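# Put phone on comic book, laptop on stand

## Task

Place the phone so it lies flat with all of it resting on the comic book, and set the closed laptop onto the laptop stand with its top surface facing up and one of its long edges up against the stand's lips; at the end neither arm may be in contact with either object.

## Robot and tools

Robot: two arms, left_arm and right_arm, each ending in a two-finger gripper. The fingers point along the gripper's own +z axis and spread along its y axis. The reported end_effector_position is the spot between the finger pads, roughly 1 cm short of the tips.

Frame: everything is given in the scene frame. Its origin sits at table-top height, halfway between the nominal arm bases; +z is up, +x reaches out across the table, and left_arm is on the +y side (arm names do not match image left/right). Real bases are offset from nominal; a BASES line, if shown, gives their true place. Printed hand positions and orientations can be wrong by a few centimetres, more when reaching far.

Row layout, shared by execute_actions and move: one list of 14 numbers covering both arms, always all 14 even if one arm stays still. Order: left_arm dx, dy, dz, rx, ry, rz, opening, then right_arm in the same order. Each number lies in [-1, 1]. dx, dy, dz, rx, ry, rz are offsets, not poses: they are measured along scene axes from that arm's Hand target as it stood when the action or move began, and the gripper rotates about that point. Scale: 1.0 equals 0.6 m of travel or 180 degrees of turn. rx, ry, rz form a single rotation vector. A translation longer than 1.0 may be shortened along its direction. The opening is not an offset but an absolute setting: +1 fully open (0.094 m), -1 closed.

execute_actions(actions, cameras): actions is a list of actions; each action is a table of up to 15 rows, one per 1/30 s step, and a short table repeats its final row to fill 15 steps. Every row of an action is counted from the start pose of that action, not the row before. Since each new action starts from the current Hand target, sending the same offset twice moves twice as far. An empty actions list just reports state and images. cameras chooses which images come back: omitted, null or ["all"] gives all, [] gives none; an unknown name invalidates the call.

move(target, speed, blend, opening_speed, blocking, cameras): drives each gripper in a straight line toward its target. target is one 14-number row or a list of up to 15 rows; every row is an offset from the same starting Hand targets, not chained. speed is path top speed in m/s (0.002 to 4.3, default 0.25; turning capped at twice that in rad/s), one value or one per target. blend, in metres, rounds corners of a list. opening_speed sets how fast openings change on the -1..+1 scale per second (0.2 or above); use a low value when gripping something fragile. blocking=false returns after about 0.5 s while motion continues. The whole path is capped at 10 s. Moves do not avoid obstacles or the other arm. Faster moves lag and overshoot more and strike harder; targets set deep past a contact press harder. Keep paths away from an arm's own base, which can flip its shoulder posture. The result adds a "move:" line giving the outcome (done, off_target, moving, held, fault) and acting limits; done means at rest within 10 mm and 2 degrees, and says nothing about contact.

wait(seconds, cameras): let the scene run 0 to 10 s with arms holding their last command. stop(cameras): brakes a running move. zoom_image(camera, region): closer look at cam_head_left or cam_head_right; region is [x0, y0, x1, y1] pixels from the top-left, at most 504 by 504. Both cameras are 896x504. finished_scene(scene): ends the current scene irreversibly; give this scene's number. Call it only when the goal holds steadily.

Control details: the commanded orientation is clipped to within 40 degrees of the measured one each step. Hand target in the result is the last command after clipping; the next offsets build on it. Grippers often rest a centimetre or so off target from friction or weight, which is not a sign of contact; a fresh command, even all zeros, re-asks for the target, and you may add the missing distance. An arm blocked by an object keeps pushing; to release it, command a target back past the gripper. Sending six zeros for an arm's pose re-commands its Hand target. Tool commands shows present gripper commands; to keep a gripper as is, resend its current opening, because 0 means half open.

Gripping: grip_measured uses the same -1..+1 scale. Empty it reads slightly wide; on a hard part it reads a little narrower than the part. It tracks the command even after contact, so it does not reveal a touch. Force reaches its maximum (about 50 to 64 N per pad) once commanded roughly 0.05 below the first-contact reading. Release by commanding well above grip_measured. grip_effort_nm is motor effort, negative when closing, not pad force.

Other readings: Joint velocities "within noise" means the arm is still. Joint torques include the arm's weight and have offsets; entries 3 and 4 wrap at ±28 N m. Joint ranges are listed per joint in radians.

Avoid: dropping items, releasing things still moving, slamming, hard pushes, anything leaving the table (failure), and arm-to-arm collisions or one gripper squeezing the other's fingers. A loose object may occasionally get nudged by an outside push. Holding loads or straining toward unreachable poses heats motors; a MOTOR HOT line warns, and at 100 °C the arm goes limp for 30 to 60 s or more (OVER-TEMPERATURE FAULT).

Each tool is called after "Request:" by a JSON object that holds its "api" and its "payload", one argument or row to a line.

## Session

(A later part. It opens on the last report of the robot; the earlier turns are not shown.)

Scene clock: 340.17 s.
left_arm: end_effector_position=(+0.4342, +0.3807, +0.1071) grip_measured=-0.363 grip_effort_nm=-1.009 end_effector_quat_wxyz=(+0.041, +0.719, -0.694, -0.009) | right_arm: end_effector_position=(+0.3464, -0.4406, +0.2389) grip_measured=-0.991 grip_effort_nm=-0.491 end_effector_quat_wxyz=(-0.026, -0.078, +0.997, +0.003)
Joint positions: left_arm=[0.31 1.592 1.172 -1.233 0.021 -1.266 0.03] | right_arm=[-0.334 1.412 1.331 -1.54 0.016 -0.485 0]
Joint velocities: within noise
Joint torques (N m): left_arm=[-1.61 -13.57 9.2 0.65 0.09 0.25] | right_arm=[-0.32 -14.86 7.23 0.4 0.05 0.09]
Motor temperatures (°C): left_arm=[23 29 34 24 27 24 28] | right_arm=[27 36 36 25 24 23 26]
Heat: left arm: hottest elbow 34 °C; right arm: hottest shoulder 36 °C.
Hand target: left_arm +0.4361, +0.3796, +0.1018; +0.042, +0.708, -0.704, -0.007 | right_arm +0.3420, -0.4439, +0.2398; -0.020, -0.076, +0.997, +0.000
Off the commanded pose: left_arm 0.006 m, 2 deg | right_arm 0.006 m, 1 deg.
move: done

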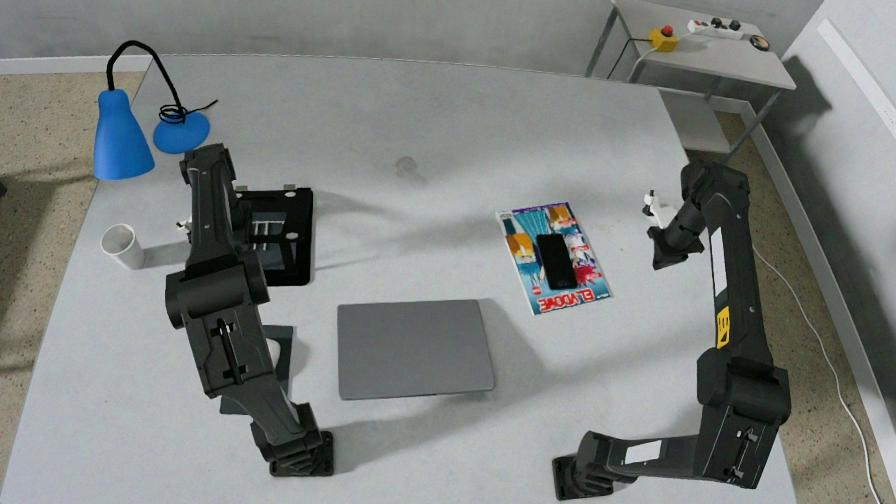

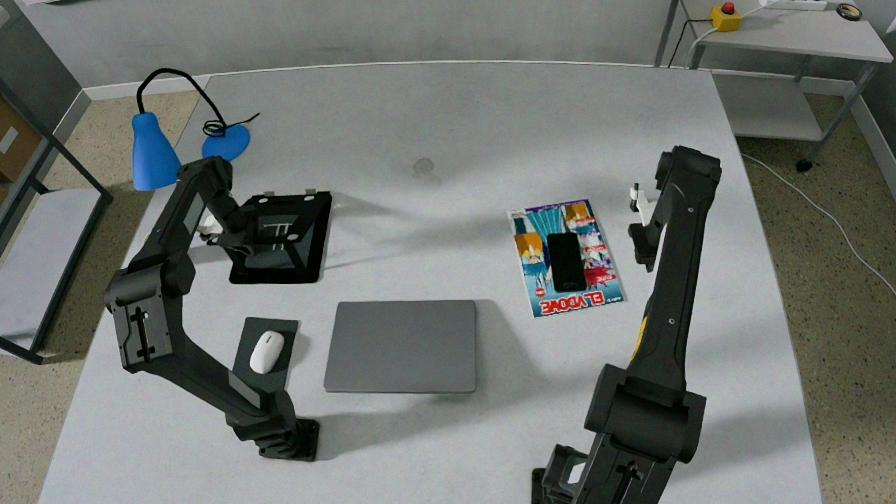

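Request:
{"api": "move", "payload": {
  "target": [
    [0,0,0.05,0,0,0,-0.95,0,0,0,0,0,0,-1],
    [0.03,-0.483,0.05,0,0,0,-0.95,0,0,0,0,0,0,-1]
  ],
  "speed": 0.12
}}

Request:
{"api": "zoom_image", "payload": {
  "camera": "cam_head_right",
  "region": [280, 150, 480, 310]
}}

Scene clock: 349.83 s.
left_arm: end_effector_position=(+0.4351, +0.1072, +0.1168) grip_measured=-0.368 grip_effort_nm=-1.004 end_effector_quat_wxyz=(+0.050, +0.722, -0.690, -0.024) | right_arm: end_effector_position=(+0.3464, -0.4406, +0.2389) grip_measured=-0.991 grip_effort_nm=-0.491 end_effector_quat_wxyz=(-0.026, -0.078, +0.997, +0.003)
Joint positions: left_arm=[-0.324 1.585 1.19 -1.263 0.067 -1.909 0.03] | right_arm=[-0.334 1.412 1.331 -1.54 0.016 -0.485 0]
Joint velocities: within noise
Joint torques (N m): left_arm=[-2.96 -12.4 15.54 -0.42 0.05 0.1] | right_arm=[-0.26 -14.92 7.24 0.43 0.05 0.09]
Motor temperatures (°C): left_arm=[23 29 34 24 27 24 28] | right_arm=[27 36 35 25 24 23 26]
Heat: left arm: hottest elbow 34 °C; right arm: hottest shoulder 36 °C.
Hand target: left_arm +0.4540, +0.0898, +0.1318; +0.043, +0.709, -0.704, -0.007 | right_arm +0.3420, -0.4439, +0.2398; -0.020, -0.076, +0.997, +0.000
Off the commanded pose: left_arm 0.030 m, 3 deg | right_arm 0.006 m, 1 deg.
move: off_target (left_arm)

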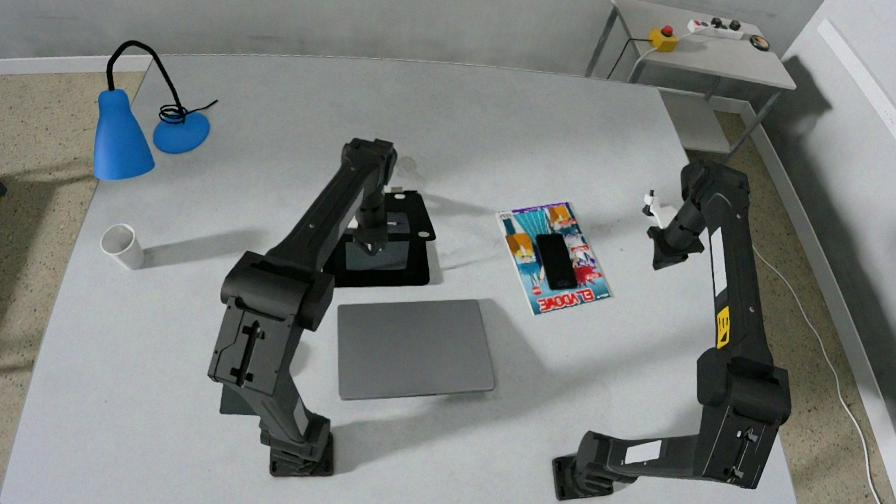

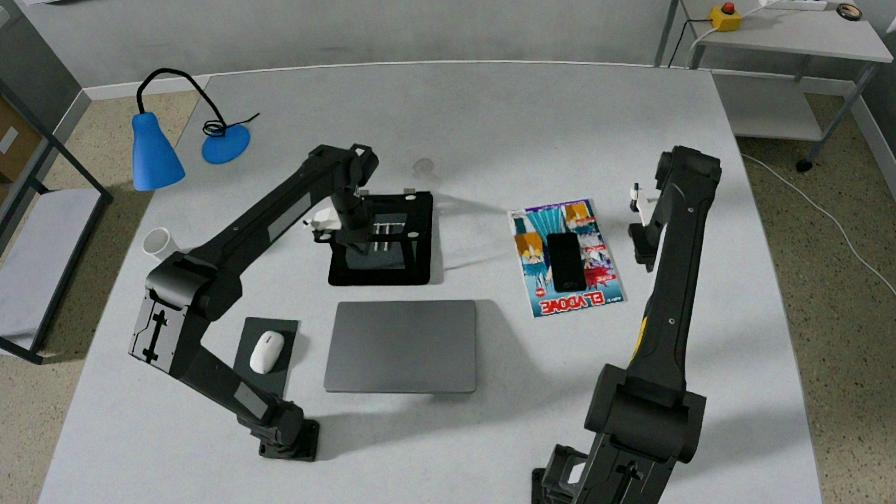

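Scaled by 2.520.

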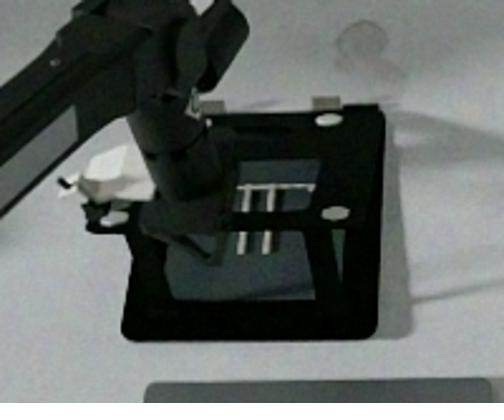

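Request:
{"api": "move", "payload": {
  "target": [
    [0,-0.02,-0.065,0,0,0,-0.95,0,0,0,0,0,0,-1],
    [0,-0.02,-0.065,0,0,0,0.8,0,0,0,0,0,0,-1]
  ],
  "speed": 0.1,
  "opening_speed": 0.6
}}

Request:
{"api": "move", "payload": {
  "target": [
    [0,0,0.3,0,0,0,0.8,0,0,0,0,0,0,1],
    [-0.1,0.37,0.3,0,0,0,1,0,0,0,0,0,0,1]
  ]
}}

Request:
{"api": "zoom_image", "payload": {
  "camera": "cam_head_right",
  "region": [300, 160, 500, 410]
}}

Request:
{"api": "zoom_image", "payload": {
  "camera": "cam_head_left",
  "region": [300, 160, 500, 410]
}}

Scene clock: 357.80 s.
left_arm: end_effector_position=(+0.4464, +0.0876, +0.0906) grip_measured=+0.797 grip_effort_nm=0.134 end_effector_quat_wxyz=(+0.044, +0.713, -0.700, -0.018) | right_arm: end_effector_position=(+0.3464, -0.4406, +0.2389) grip_measured=-0.991 grip_effort_nm=-0.496 end_effector_quat_wxyz=(-0.026, -0.078, +0.997, +0.003)
Joint positions: left_arm=[-0.36 1.644 1.19 -1.186 0.063 -1.918 0.084] | right_arm=[-0.334 1.412 1.331 -1.54 0.016 -0.485 0]
Joint velocities: within noise
Joint torques (N m): left_arm=[-2.9 -14.45 10.95 0.34 0.25 -0.04] | right_arm=[-0.21 -14.8 7.23 0.42 0.05 0.09]
Motor temperatures (°C): left_arm=[23 29 35 24 27 24 28] | right_arm=[27 36 35 25 24 23 26]
Heat: left arm: hottest elbow 35 °C; right arm: hottest shoulder 36 °C.
Hand target: left_arm +0.4541, +0.0778, +0.0928; +0.043, +0.708, -0.704, -0.007 | right_arm +0.3420, -0.4439, +0.2398; -0.020, -0.076, +0.997, +0.000
Off the commanded pose: left_arm 0.013 m, 1 deg | right_arm 0.006 m, 1 deg.
move: off_target (left_arm); target 2's new opening was sent with left_arm's hand 0.023 m and 2 deg from that target

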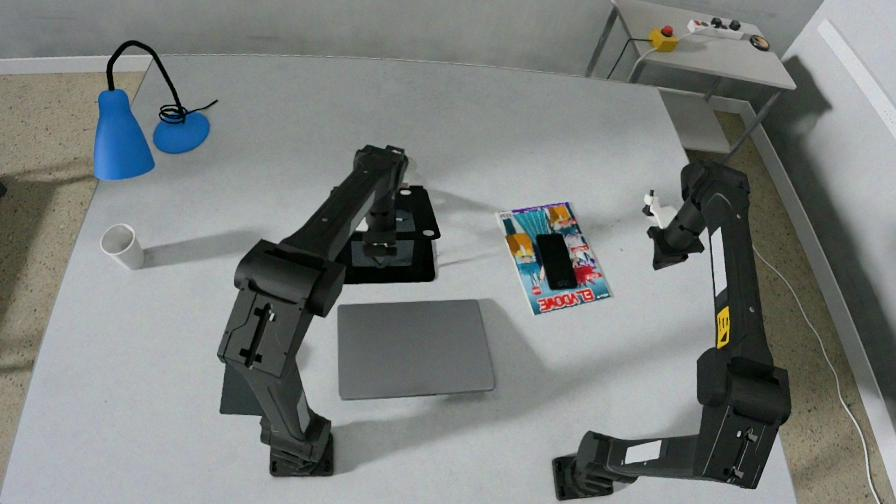

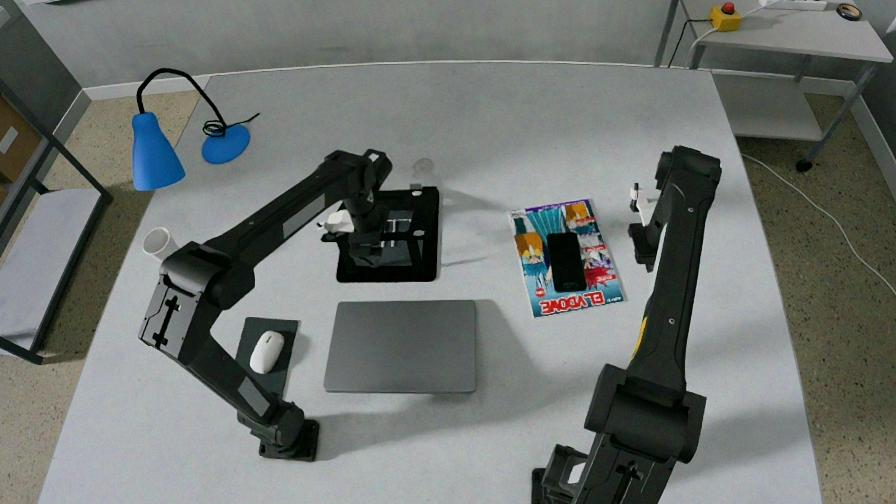

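Scene clock: 361.73 s.
left_arm: end_effector_position=(+0.4017, +0.2974, +0.2687) grip_measured=+0.997 grip_effort_nm=0.129 end_effector_quat_wxyz=(+0.043, +0.708, -0.705, -0.008) | right_arm: end_effector_position=(+0.3464, -0.4406, +0.2389) grip_measured=+0.999 grip_effort_nm=0.066 end_effector_quat_wxyz=(-0.026, -0.078, +0.997, +0.003)
Joint positions: left_arm=[0.135 1.369 1.365 -1.646 0.036 -1.409 0.094] | right_arm=[-0.334 1.412 1.331 -1.54 0.016 -0.485 0.094]
Joint velocities: within noise
Joint torques (N m): left_arm=[-1.2 -13.57 9.52 -0.17 0.04 0.09] | right_arm=[-0.26 -14.8 7.23 0.39 0.04 0.09]
Motor temperatures (°C): left_arm=[23 29 35 24 27 24 28] | right_arm=[27 36 35 25 24 23 26]
Heat: left arm: hottest elbow 35 °C; right arm: hottest shoulder 36 °C.
Hand target: left_arm +0.3941, +0.2997, +0.2729; +0.042, +0.708, -0.705, -0.007 | right_arm +0.3420, -0.4439, +0.2398; -0.020, -0.076, +0.997, +0.000
Off the commanded pose: left_arm 0.009 m, 0 deg | right_arm 0.006 m, 1 deg.
move: done

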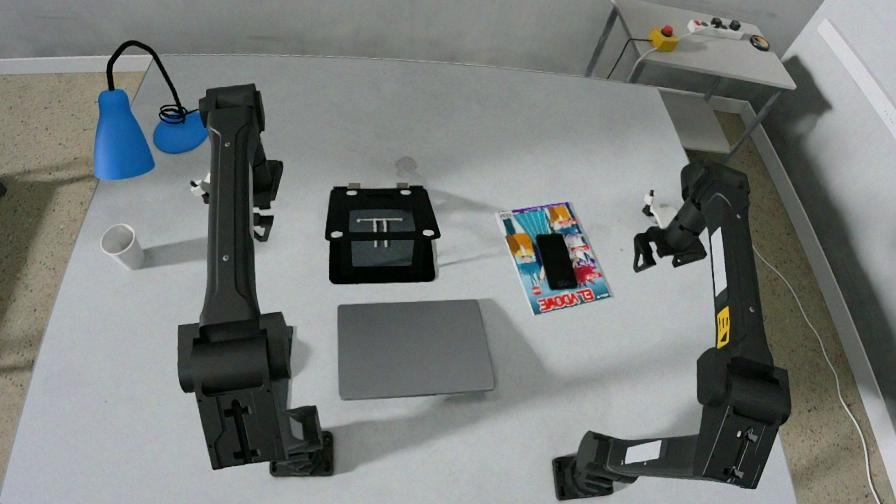

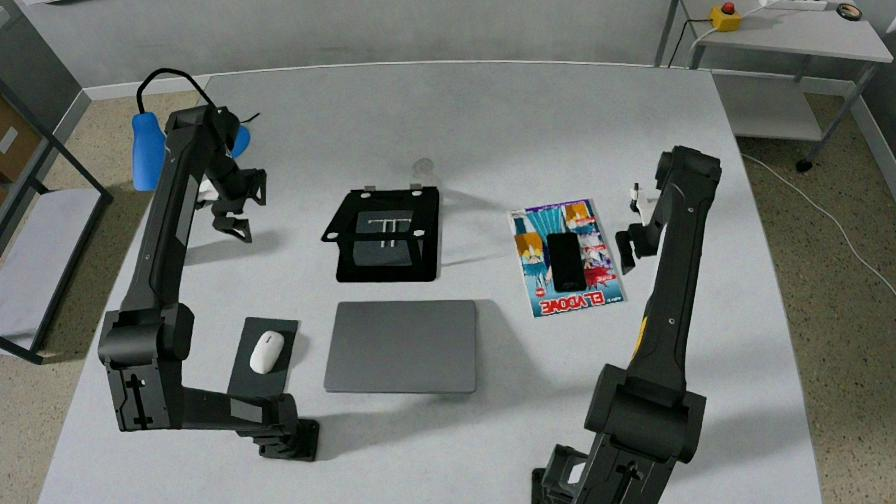

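Scaled by 2.016.

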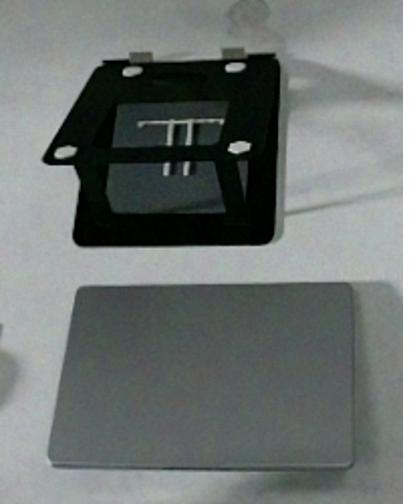

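Scaled by 2.016.

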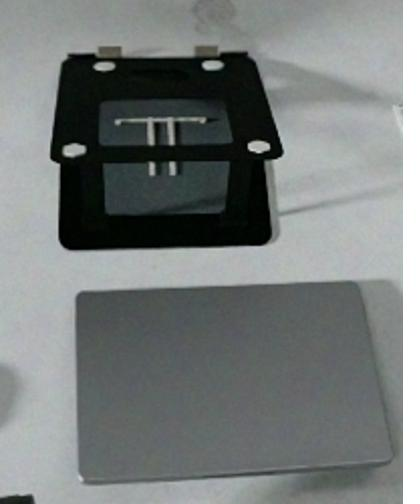

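Request:
{"api": "move", "payload": {
  "target": [-0.29,0.05,-0.1,0,0,0,1,-0.203,0.407,-0.067,0,0,0.45,1]
}}

Request:
{"api": "zoom_image", "payload": {
  "camera": "cam_head_left",
  "region": [260, 200, 600, 480]
}}

Request:
{"api": "zoom_image", "payload": {
  "camera": "cam_head_right",
  "region": [260, 200, 600, 480]
}}

Scene clock: 373.57 s.
left_arm: end_effector_position=(+0.2238, +0.3275, +0.2145) grip_measured=+0.998 grip_effort_nm=0.129 end_effector_quat_wxyz=(+0.046, +0.706, -0.706, -0.008) | right_arm: end_effector_position=(+0.2234, -0.2009, +0.2011) grip_measured=+0.999 grip_effort_nm=0.066 end_effector_quat_wxyz=(+0.020, +0.699, -0.715, +0.010)
Joint positions: left_arm=[0.401 0.935 0.893 -1.619 0.018 -1.14 0.094] | right_arm=[0.423 1.081 0.95 -1.471 0.033 -1.12 0.094]
Joint velocities: within noise
Joint torques (N m): left_arm=[-0.21 -5.66 9.1 0.27 -0.14 0.09] | right_arm=[1.26 -8.7 7.19 0.4 0.07 0.05]
Motor temperatures (°C): left_arm=[23 29 34 24 27 24 28] | right_arm=[27 36 35 25 24 23 26]
Heat: left arm: hottest elbow 34 °C; right arm: hottest shoulder 36 °C.
Hand target: left_arm +0.2200, +0.3297, +0.2128; +0.043, +0.708, -0.704, -0.007 | right_arm +0.2201, -0.1996, +0.1996; +0.015, +0.706, -0.708, +0.013
Off the commanded pose: left_arm 0.005 m, 1 deg | right_arm 0.004 m, 1 deg.
move: done

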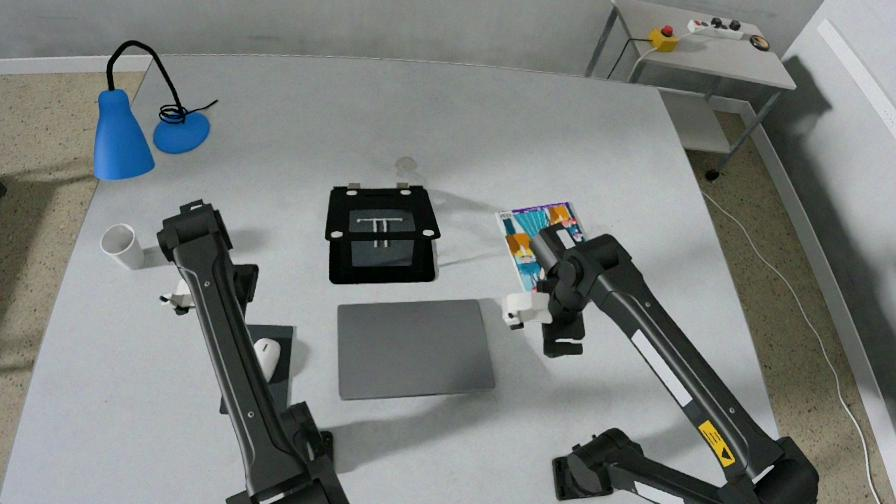

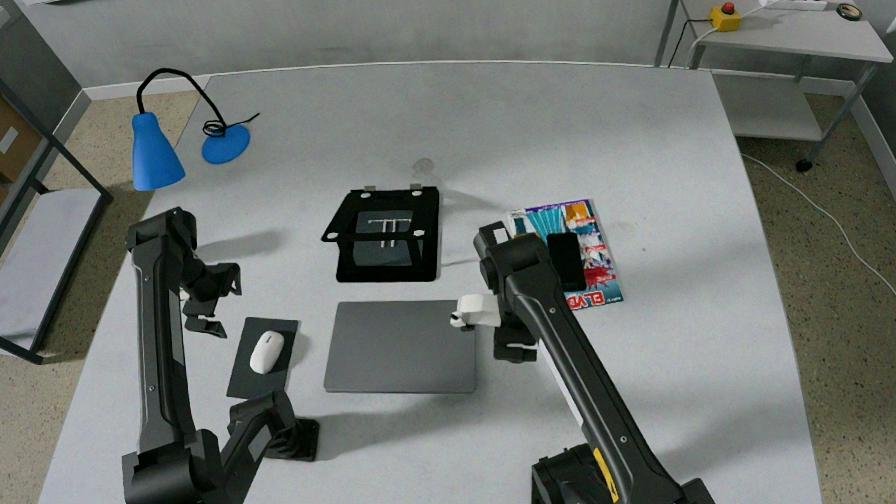

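Scaled by 1.482.

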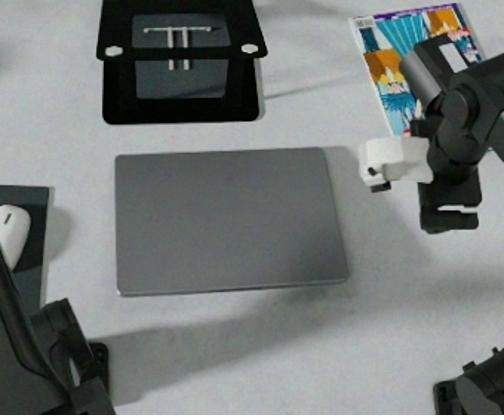

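Scaled by 1.482.

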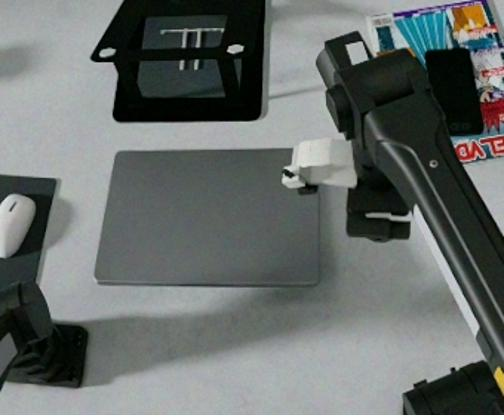

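Request:
{"api": "move", "payload": {
  "target": [0,0,-0.325,0,0,0,1,0,0,-0.305,0,0,0,1]
}}

Request:
{"api": "zoom_image", "payload": {
  "camera": "cam_head_left",
  "region": [260, 200, 600, 480]
}}

Request:
{"api": "zoom_image", "payload": {
  "camera": "cam_head_right",
  "region": [260, 200, 600, 480]
}}

Scene clock: 377.50 s.
left_arm: end_effector_position=(+0.2228, +0.3268, +0.0245) grip_measured=+0.998 grip_effort_nm=0.115 end_effector_quat_wxyz=(+0.039, +0.705, -0.708, -0.005) | right_arm: end_effector_position=(+0.2235, -0.2009, +0.0236) grip_measured=+0.999 grip_effort_nm=0.061 end_effector_quat_wxyz=(+0.008, +0.699, -0.715, +0.015)
Joint positions: left_arm=[0.401 1.143 0.484 -0.989 0.019 -1.137 0.094] | right_arm=[0.423 1.289 0.597 -0.884 0.033 -1.121 0.094]
Joint velocities: within noise
Joint torques (N m): left_arm=[-0.03 -4.31 7.2 0.77 -0.13 0.1] | right_arm=[1.26 -7.06 5.85 0.43 0.06 0.09]
Motor temperatures (°C): left_arm=[23 29 34 24 27 24 28] | right_arm=[27 36 35 25 24 23 26]
Heat: left arm: hottest elbow 34 °C; right arm: hottest shoulder 36 °C.
Hand target: left_arm +0.2200, +0.3298, +0.0179; +0.043, +0.708, -0.705, -0.007 | right_arm +0.2201, -0.1997, +0.0167; +0.015, +0.706, -0.708, +0.013
Off the commanded pose: left_arm 0.008 m, 1 deg | right_arm 0.008 m, 1 deg.
move: done

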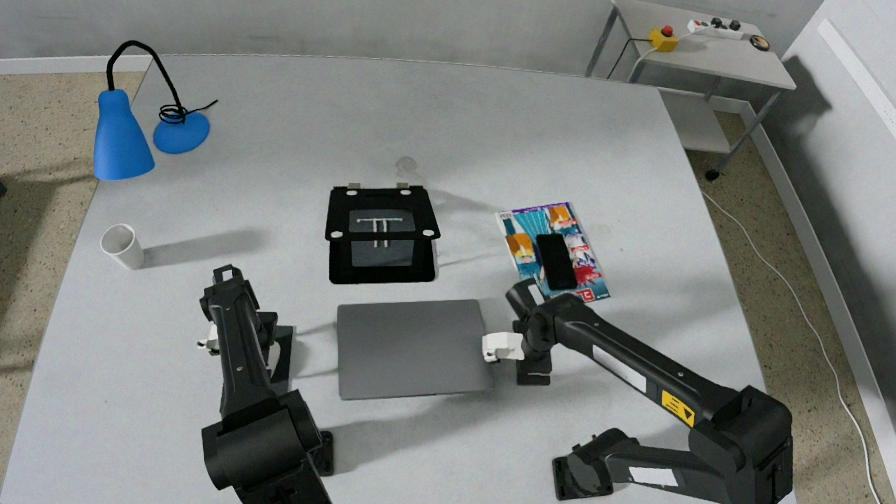

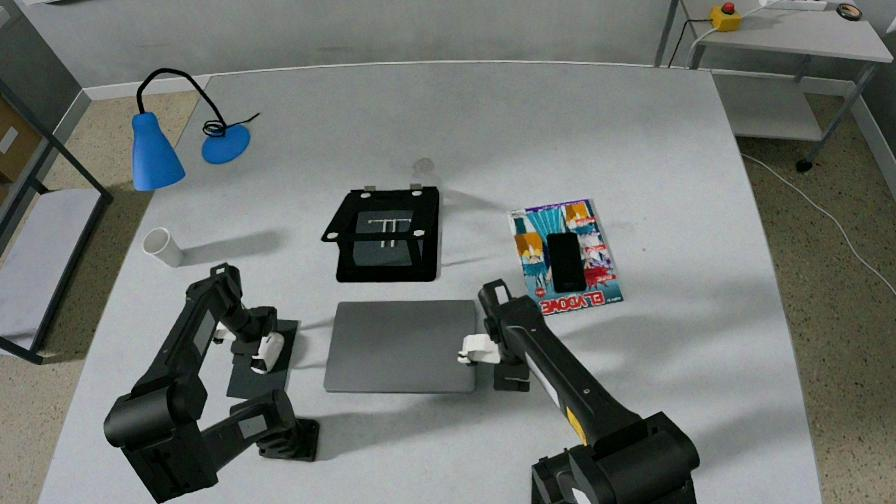

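Scaled by 1.482.

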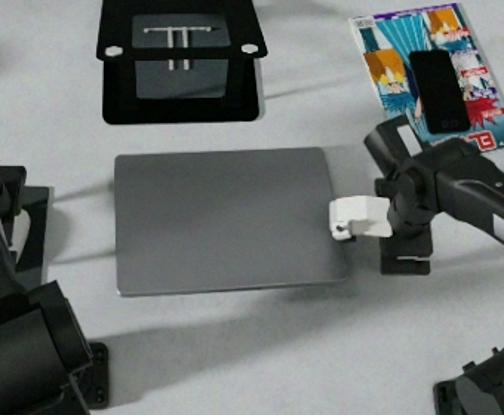

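Scaled by 1.482.

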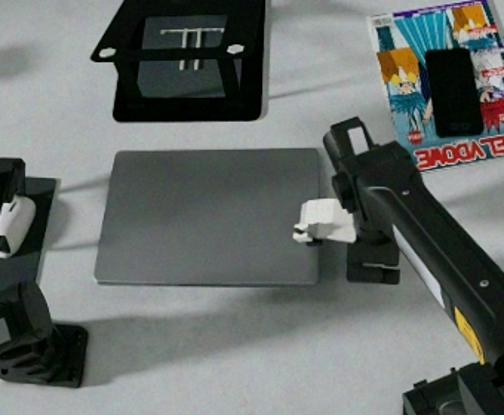

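Request:
{"api": "move", "payload": {
  "target": [
    [0,-0.13,-0.005,0,0,0,1,0,0.08,-0.005,0,0,0,1],
    [0,-0.2,-0.005,0,0,0,1,0,0.16,-0.005,0,0,0,1]
  ],
  "speed": 0.06
}}

Request:
{"api": "zoom_image", "payload": {
  "camera": "cam_head_left",
  "region": [260, 200, 600, 480]
}}

Request:
{"api": "zoom_image", "payload": {
  "camera": "cam_head_right",
  "region": [260, 200, 600, 480]
}}

Scene clock: 384.90 s.
left_arm: end_effector_position=(+0.2260, +0.2136, +0.0212) grip_measured=+0.999 grip_effort_nm=0.081 end_effector_quat_wxyz=(+0.038, +0.711, -0.703, -0.005) | right_arm: end_effector_position=(+0.2044, -0.1341, +0.0112) grip_measured=+0.999 grip_effort_nm=0.027 end_effector_quat_wxyz=(+0.034, +0.697, -0.716, +0.023)
Joint positions: left_arm=[-0.128 1.091 0.44 -0.976 0.053 -1.68 0.094] | right_arm=[0.672 1.406 0.661 -0.89 0.052 -0.865 0.094]
Joint velocities: within noise
Joint torques (N m): left_arm=[-2.84 -4.84 6.74 0.75 0.14 -0.12] | right_arm=[2.67 -6.71 10.24 0.64 -0.8 0.19]
Motor temperatures (°C): left_arm=[23 28 33 24 27 24 28] | right_arm=[27 35 35 25 24 23 26]
Heat: left arm: hottest elbow 33 °C; right arm: hottest shoulder 35 °C.
Hand target: left_arm +0.2200, +0.2098, +0.0148; +0.043, +0.709, -0.704, -0.007 | right_arm +0.2201, -0.1037, +0.0136; +0.015, +0.706, -0.708, +0.013
Off the commanded pose: left_arm 0.009 m, 1 deg | right_arm 0.034 m, 3 deg.
move: off_target (right_arm)

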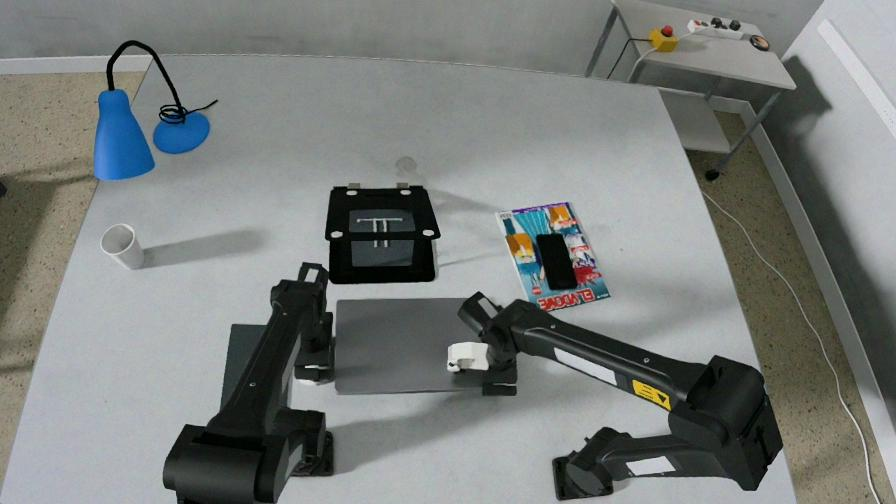

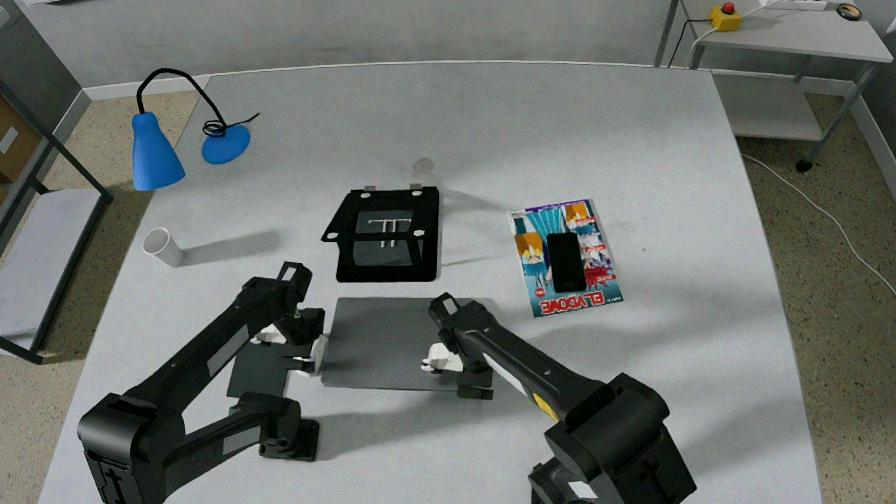

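Scaled by 1.482.

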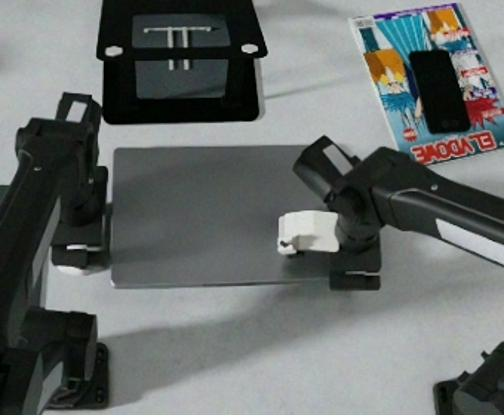

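Scaled by 1.482.

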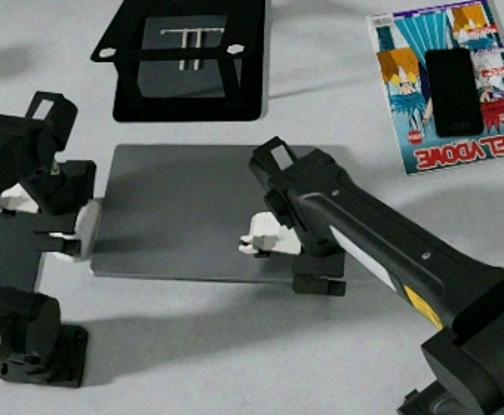

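Request:
{"api": "zoom_image", "payload": {
  "camera": "cam_head_right",
  "region": [260, 290, 380, 400]
}}

Request:
{"api": "zoom_image", "payload": {
  "camera": "cam_head_left",
  "region": [430, 280, 550, 410]
}}

Scaled by 4.200.

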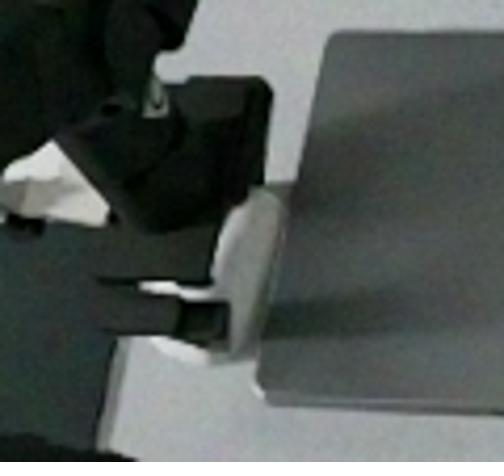

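Scaled by 3.877.

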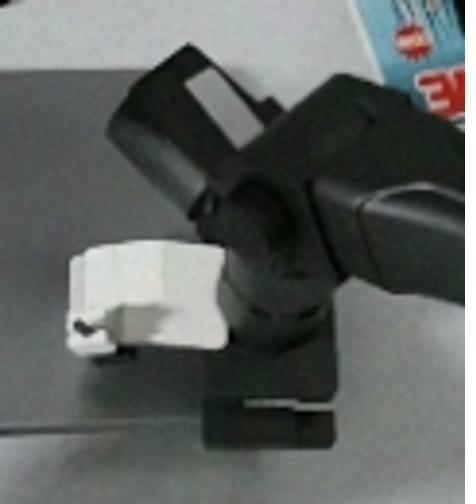

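Request:
{"api": "move", "payload": {
  "target": [
    [0,0.06,0.01,0,0,0,1,0,-0.13,0.01,0,0,0,1],
    [0,0.06,0.17,0,0,0,1,0.08,-0.13,0.01,0,0,0,1],
    [0,-0.04,0.12,0,0,0,-1,0.08,-0.13,0.01,0,0,0,1]
  ],
  "speed": 0.2
}}

Request:
{"api": "zoom_image", "payload": {
  "camera": "cam_head_left",
  "region": [220, 260, 420, 420]
}}

Request:
{"api": "zoom_image", "payload": {
  "camera": "cam_head_right",
  "region": [220, 260, 420, 420]
}}

Scene clock: 396.50 s.
left_arm: end_effector_position=(+0.2096, +0.1906, +0.0813) grip_measured=-0.979 grip_effort_nm=-0.930 end_effector_quat_wxyz=(+0.051, +0.711, -0.701, -0.016) | right_arm: end_effector_position=(+0.2458, -0.1882, +0.0135) grip_measured=+0.999 grip_effort_nm=0.027 end_effector_quat_wxyz=(+0.031, +0.707, -0.706, +0.009)
Joint positions: left_arm=[-0.246 0.945 0.537 -1.244 0.069 -1.799 0.001] | right_arm=[0.433 1.414 0.678 -0.888 0.038 -1.133 0.094]
Joint velocities: within noise
Joint torques (N m): left_arm=[-2.96 -3.66 11.67 0.58 -0.16 -0.09] | right_arm=[-0.44 -8.76 9.32 0.29 -0.07 0.09]
Motor temperatures (°C): left_arm=[23 28 33 24 27 24 28] | right_arm=[27 35 37 25 24 23 25]
Heat: left arm: hottest elbow 33 °C; right arm: hottest elbow 37 °C.
Hand target: left_arm +0.2201, +0.1858, +0.0869; +0.043, +0.708, -0.704, -0.007 | right_arm +0.2681, -0.1817, +0.0196; +0.015, +0.706, -0.708, +0.013
Off the commanded pose: left_arm 0.013 m, 1 deg | right_arm 0.024 m, 2 deg.
move: off_target (left_arm, right_arm); target 3's new opening was sent with left_arm's hand 0.013 m and 1 deg from that target

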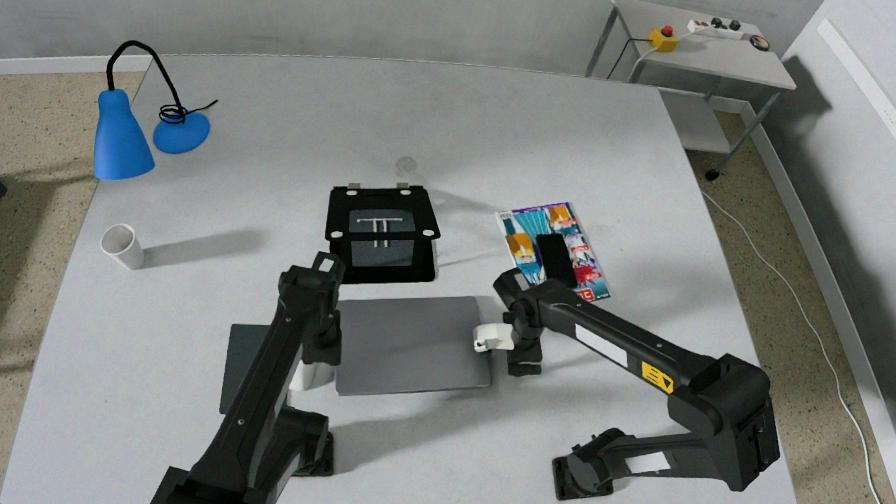

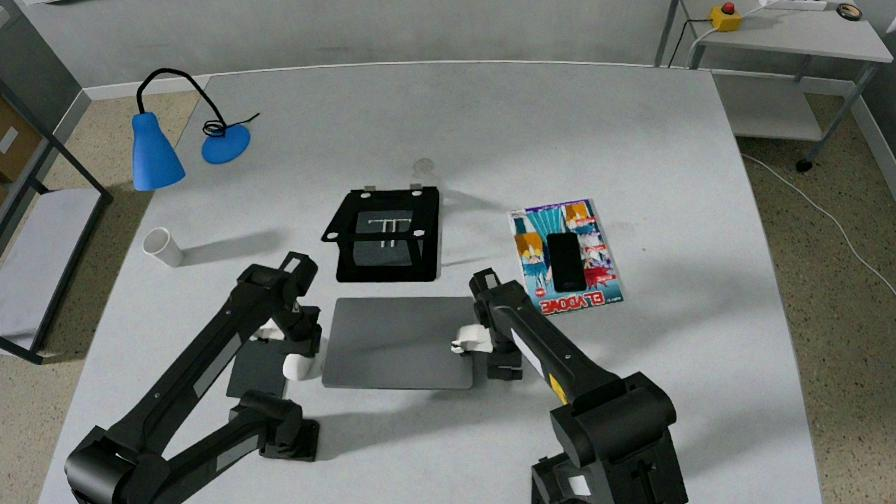

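Scaled by 2.520.

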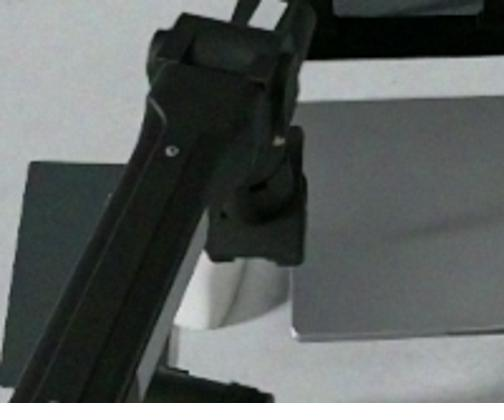

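Scaled by 2.520.

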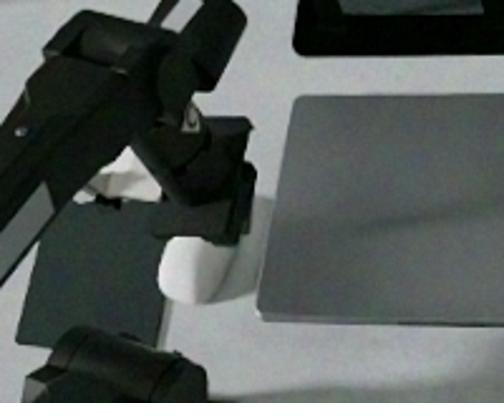

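Request:
{"api": "move", "payload": {
  "target": [
    [0.09,0.07,0.02,0,0,0,-1,0,0,0,0,0,0,1],
    [0.09,0.07,-0.11,0,0,0,-1,0,0,0,0,0,0,1],
    [-0.1,0.09,-0.11,0,0,0,-1,0,0,0,0,0,0,1]
  ],
  "speed": 0.12
}}

Request:
{"api": "zoom_image", "payload": {
  "camera": "cam_head_right",
  "region": [220, 260, 420, 460]
}}

Scene clock: 405.30 s.
left_arm: end_effector_position=(+0.1652, +0.2374, +0.0221) grip_measured=-0.981 grip_effort_nm=-0.989 end_effector_quat_wxyz=(+0.040, +0.706, -0.707, -0.004) | right_arm: end_effector_position=(+0.2458, -0.1882, +0.0135) grip_measured=+0.999 grip_effort_nm=0.022 end_effector_quat_wxyz=(+0.031, +0.707, -0.706, +0.009)
Joint positions: left_arm=[-0.002 0.837 0.316 -1.114 0.05 -1.542 0.001] | right_arm=[0.433 1.414 0.678 -0.888 0.038 -1.133 0.094]
Joint velocities: within noise
Joint torques (N m): left_arm=[0.09 -2.26 8.24 -0.16 -0.13 0.1] | right_arm=[-0.38 -8.7 9.29 0.29 -0.08 0.09]
Motor temperatures (°C): left_arm=[23 27 33 24 27 24 28] | right_arm=[27 34 37 25 24 23 25]
Heat: left arm: hottest elbow 33 °C; right arm: hottest elbow 37 °C.
Hand target: left_arm +0.1601, +0.2397, +0.0209; +0.043, +0.708, -0.704, -0.007 | right_arm +0.2681, -0.1817, +0.0196; +0.015, +0.706, -0.708, +0.013
Off the commanded pose: left_arm 0.006 m, 1 deg | right_arm 0.024 m, 2 deg.
move: off_target (right_arm)

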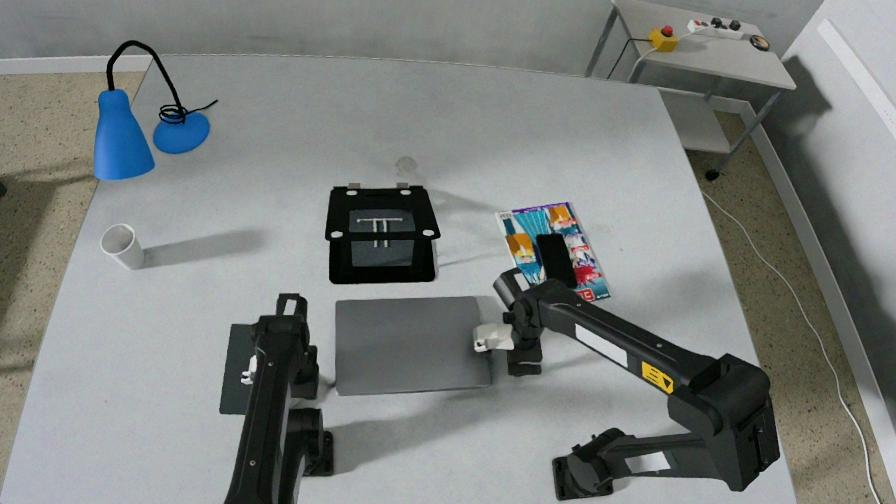

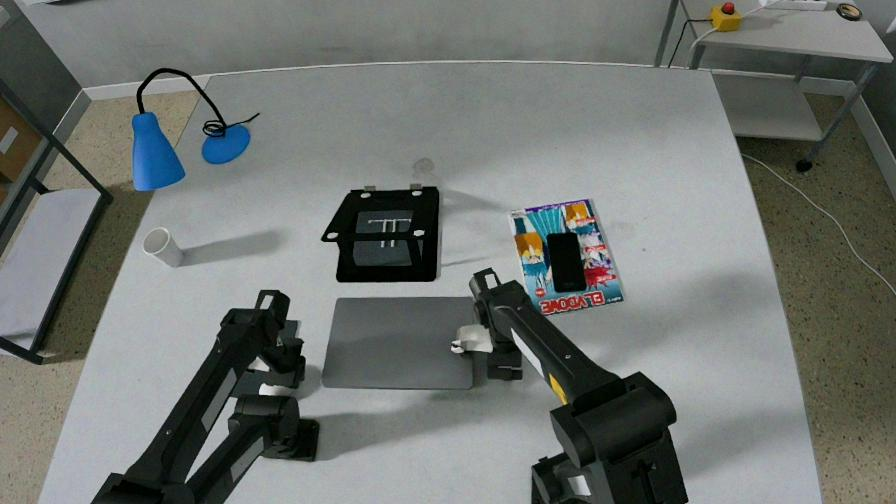

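Scaled by 2.520.

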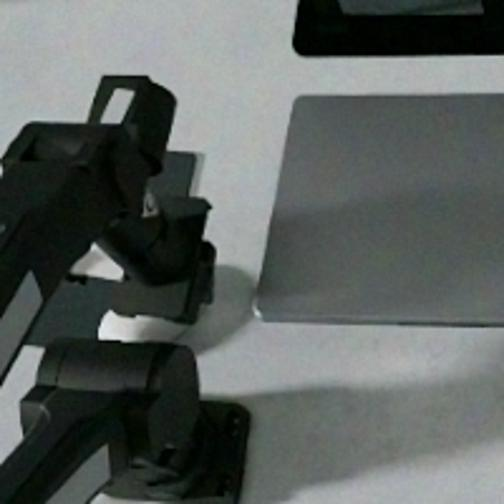

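Request:
{"api": "move", "payload": {
  "target": [
    [0.02,0.02,0.12,0,0,0,-1,0.02,-0.02,0,0,0,0,1],
    [0.19,0.07,0.12,0,0,0,1,0.02,-0.02,0,0,0,0,1],
    [0.19,0.07,-0.012,0,0,0,1,0.02,-0.02,0,0,0,0,1]
  ],
  "speed": 0.2
}}

Request:
{"api": "zoom_image", "payload": {
  "camera": "cam_head_right",
  "region": [240, 260, 540, 460]
}}

Request:
{"api": "zoom_image", "payload": {
  "camera": "cam_head_left",
  "region": [260, 260, 560, 460]
}}

Scene clock: 413.03 s.
left_arm: end_effector_position=(+0.2752, +0.2784, +0.0176) grip_measured=+0.998 grip_effort_nm=0.125 end_effector_quat_wxyz=(+0.041, +0.706, -0.707, -0.007) | right_arm: end_effector_position=(+0.2564, -0.1994, +0.0133) grip_measured=+0.999 grip_effort_nm=0.027 end_effector_quat_wxyz=(+0.032, +0.707, -0.706, +0.007)
Joint positions: left_arm=[0.143 1.275 0.562 -0.932 0.035 -1.396 0.094] | right_arm=[0.385 1.428 0.693 -0.888 0.038 -1.181 0.094]
Joint velocities: within noise
Joint torques (N m): left_arm=[-0.97 -7.47 7.3 0.43 0 0.11] | right_arm=[-0.26 -9.05 9.48 0.28 -0.04 0.09]
Motor temperatures (°C): left_arm=[23 27 33 24 27 24 28] | right_arm=[27 34 37 25 24 23 25]
Heat: left arm: hottest elbow 33 °C; right arm: hottest elbow 37 °C.
Hand target: left_arm +0.2740, +0.2817, +0.0137; +0.043, +0.708, -0.704, -0.007 | right_arm +0.2802, -0.1937, +0.0197; +0.015, +0.706, -0.708, +0.013
Off the commanded pose: left_arm 0.005 m, 0 deg | right_arm 0.025 m, 2 deg.
move: off_target (right_arm); target 2's new opening was sent with left_arm's hand 0.032 m and 3 deg from that target

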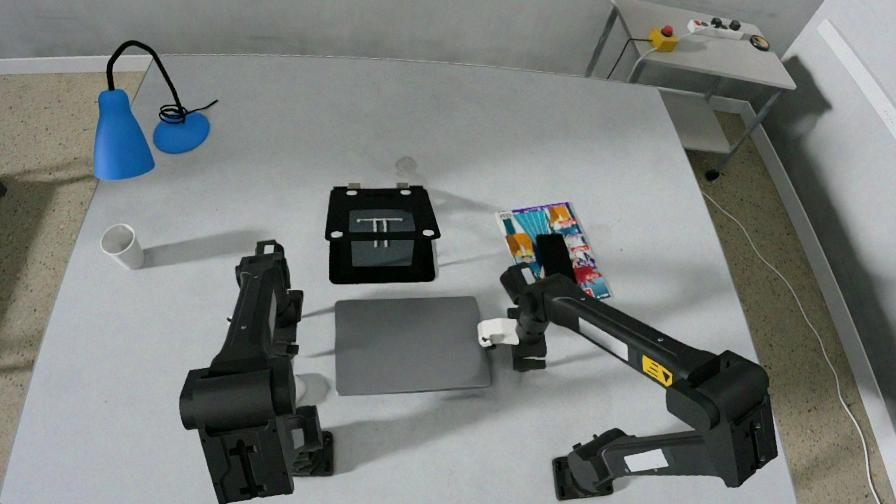

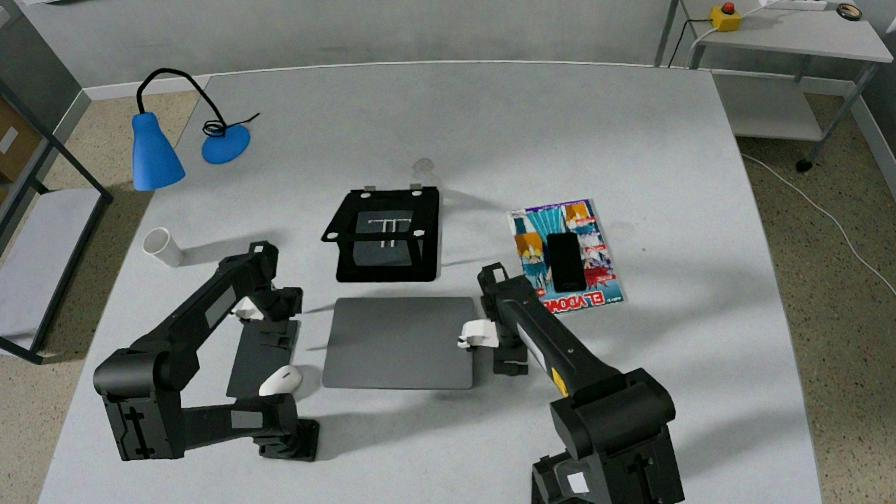

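Scaled by 1.680.

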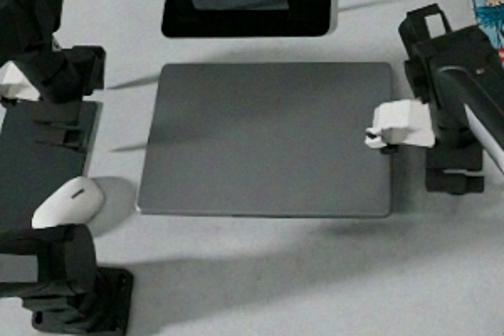

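Scaled by 1.680.

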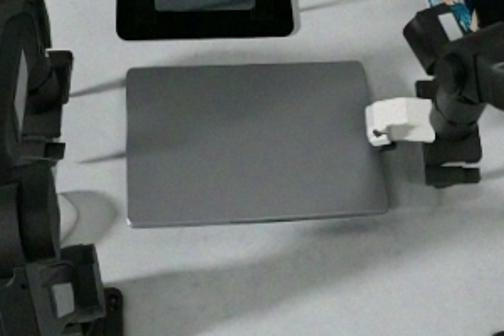

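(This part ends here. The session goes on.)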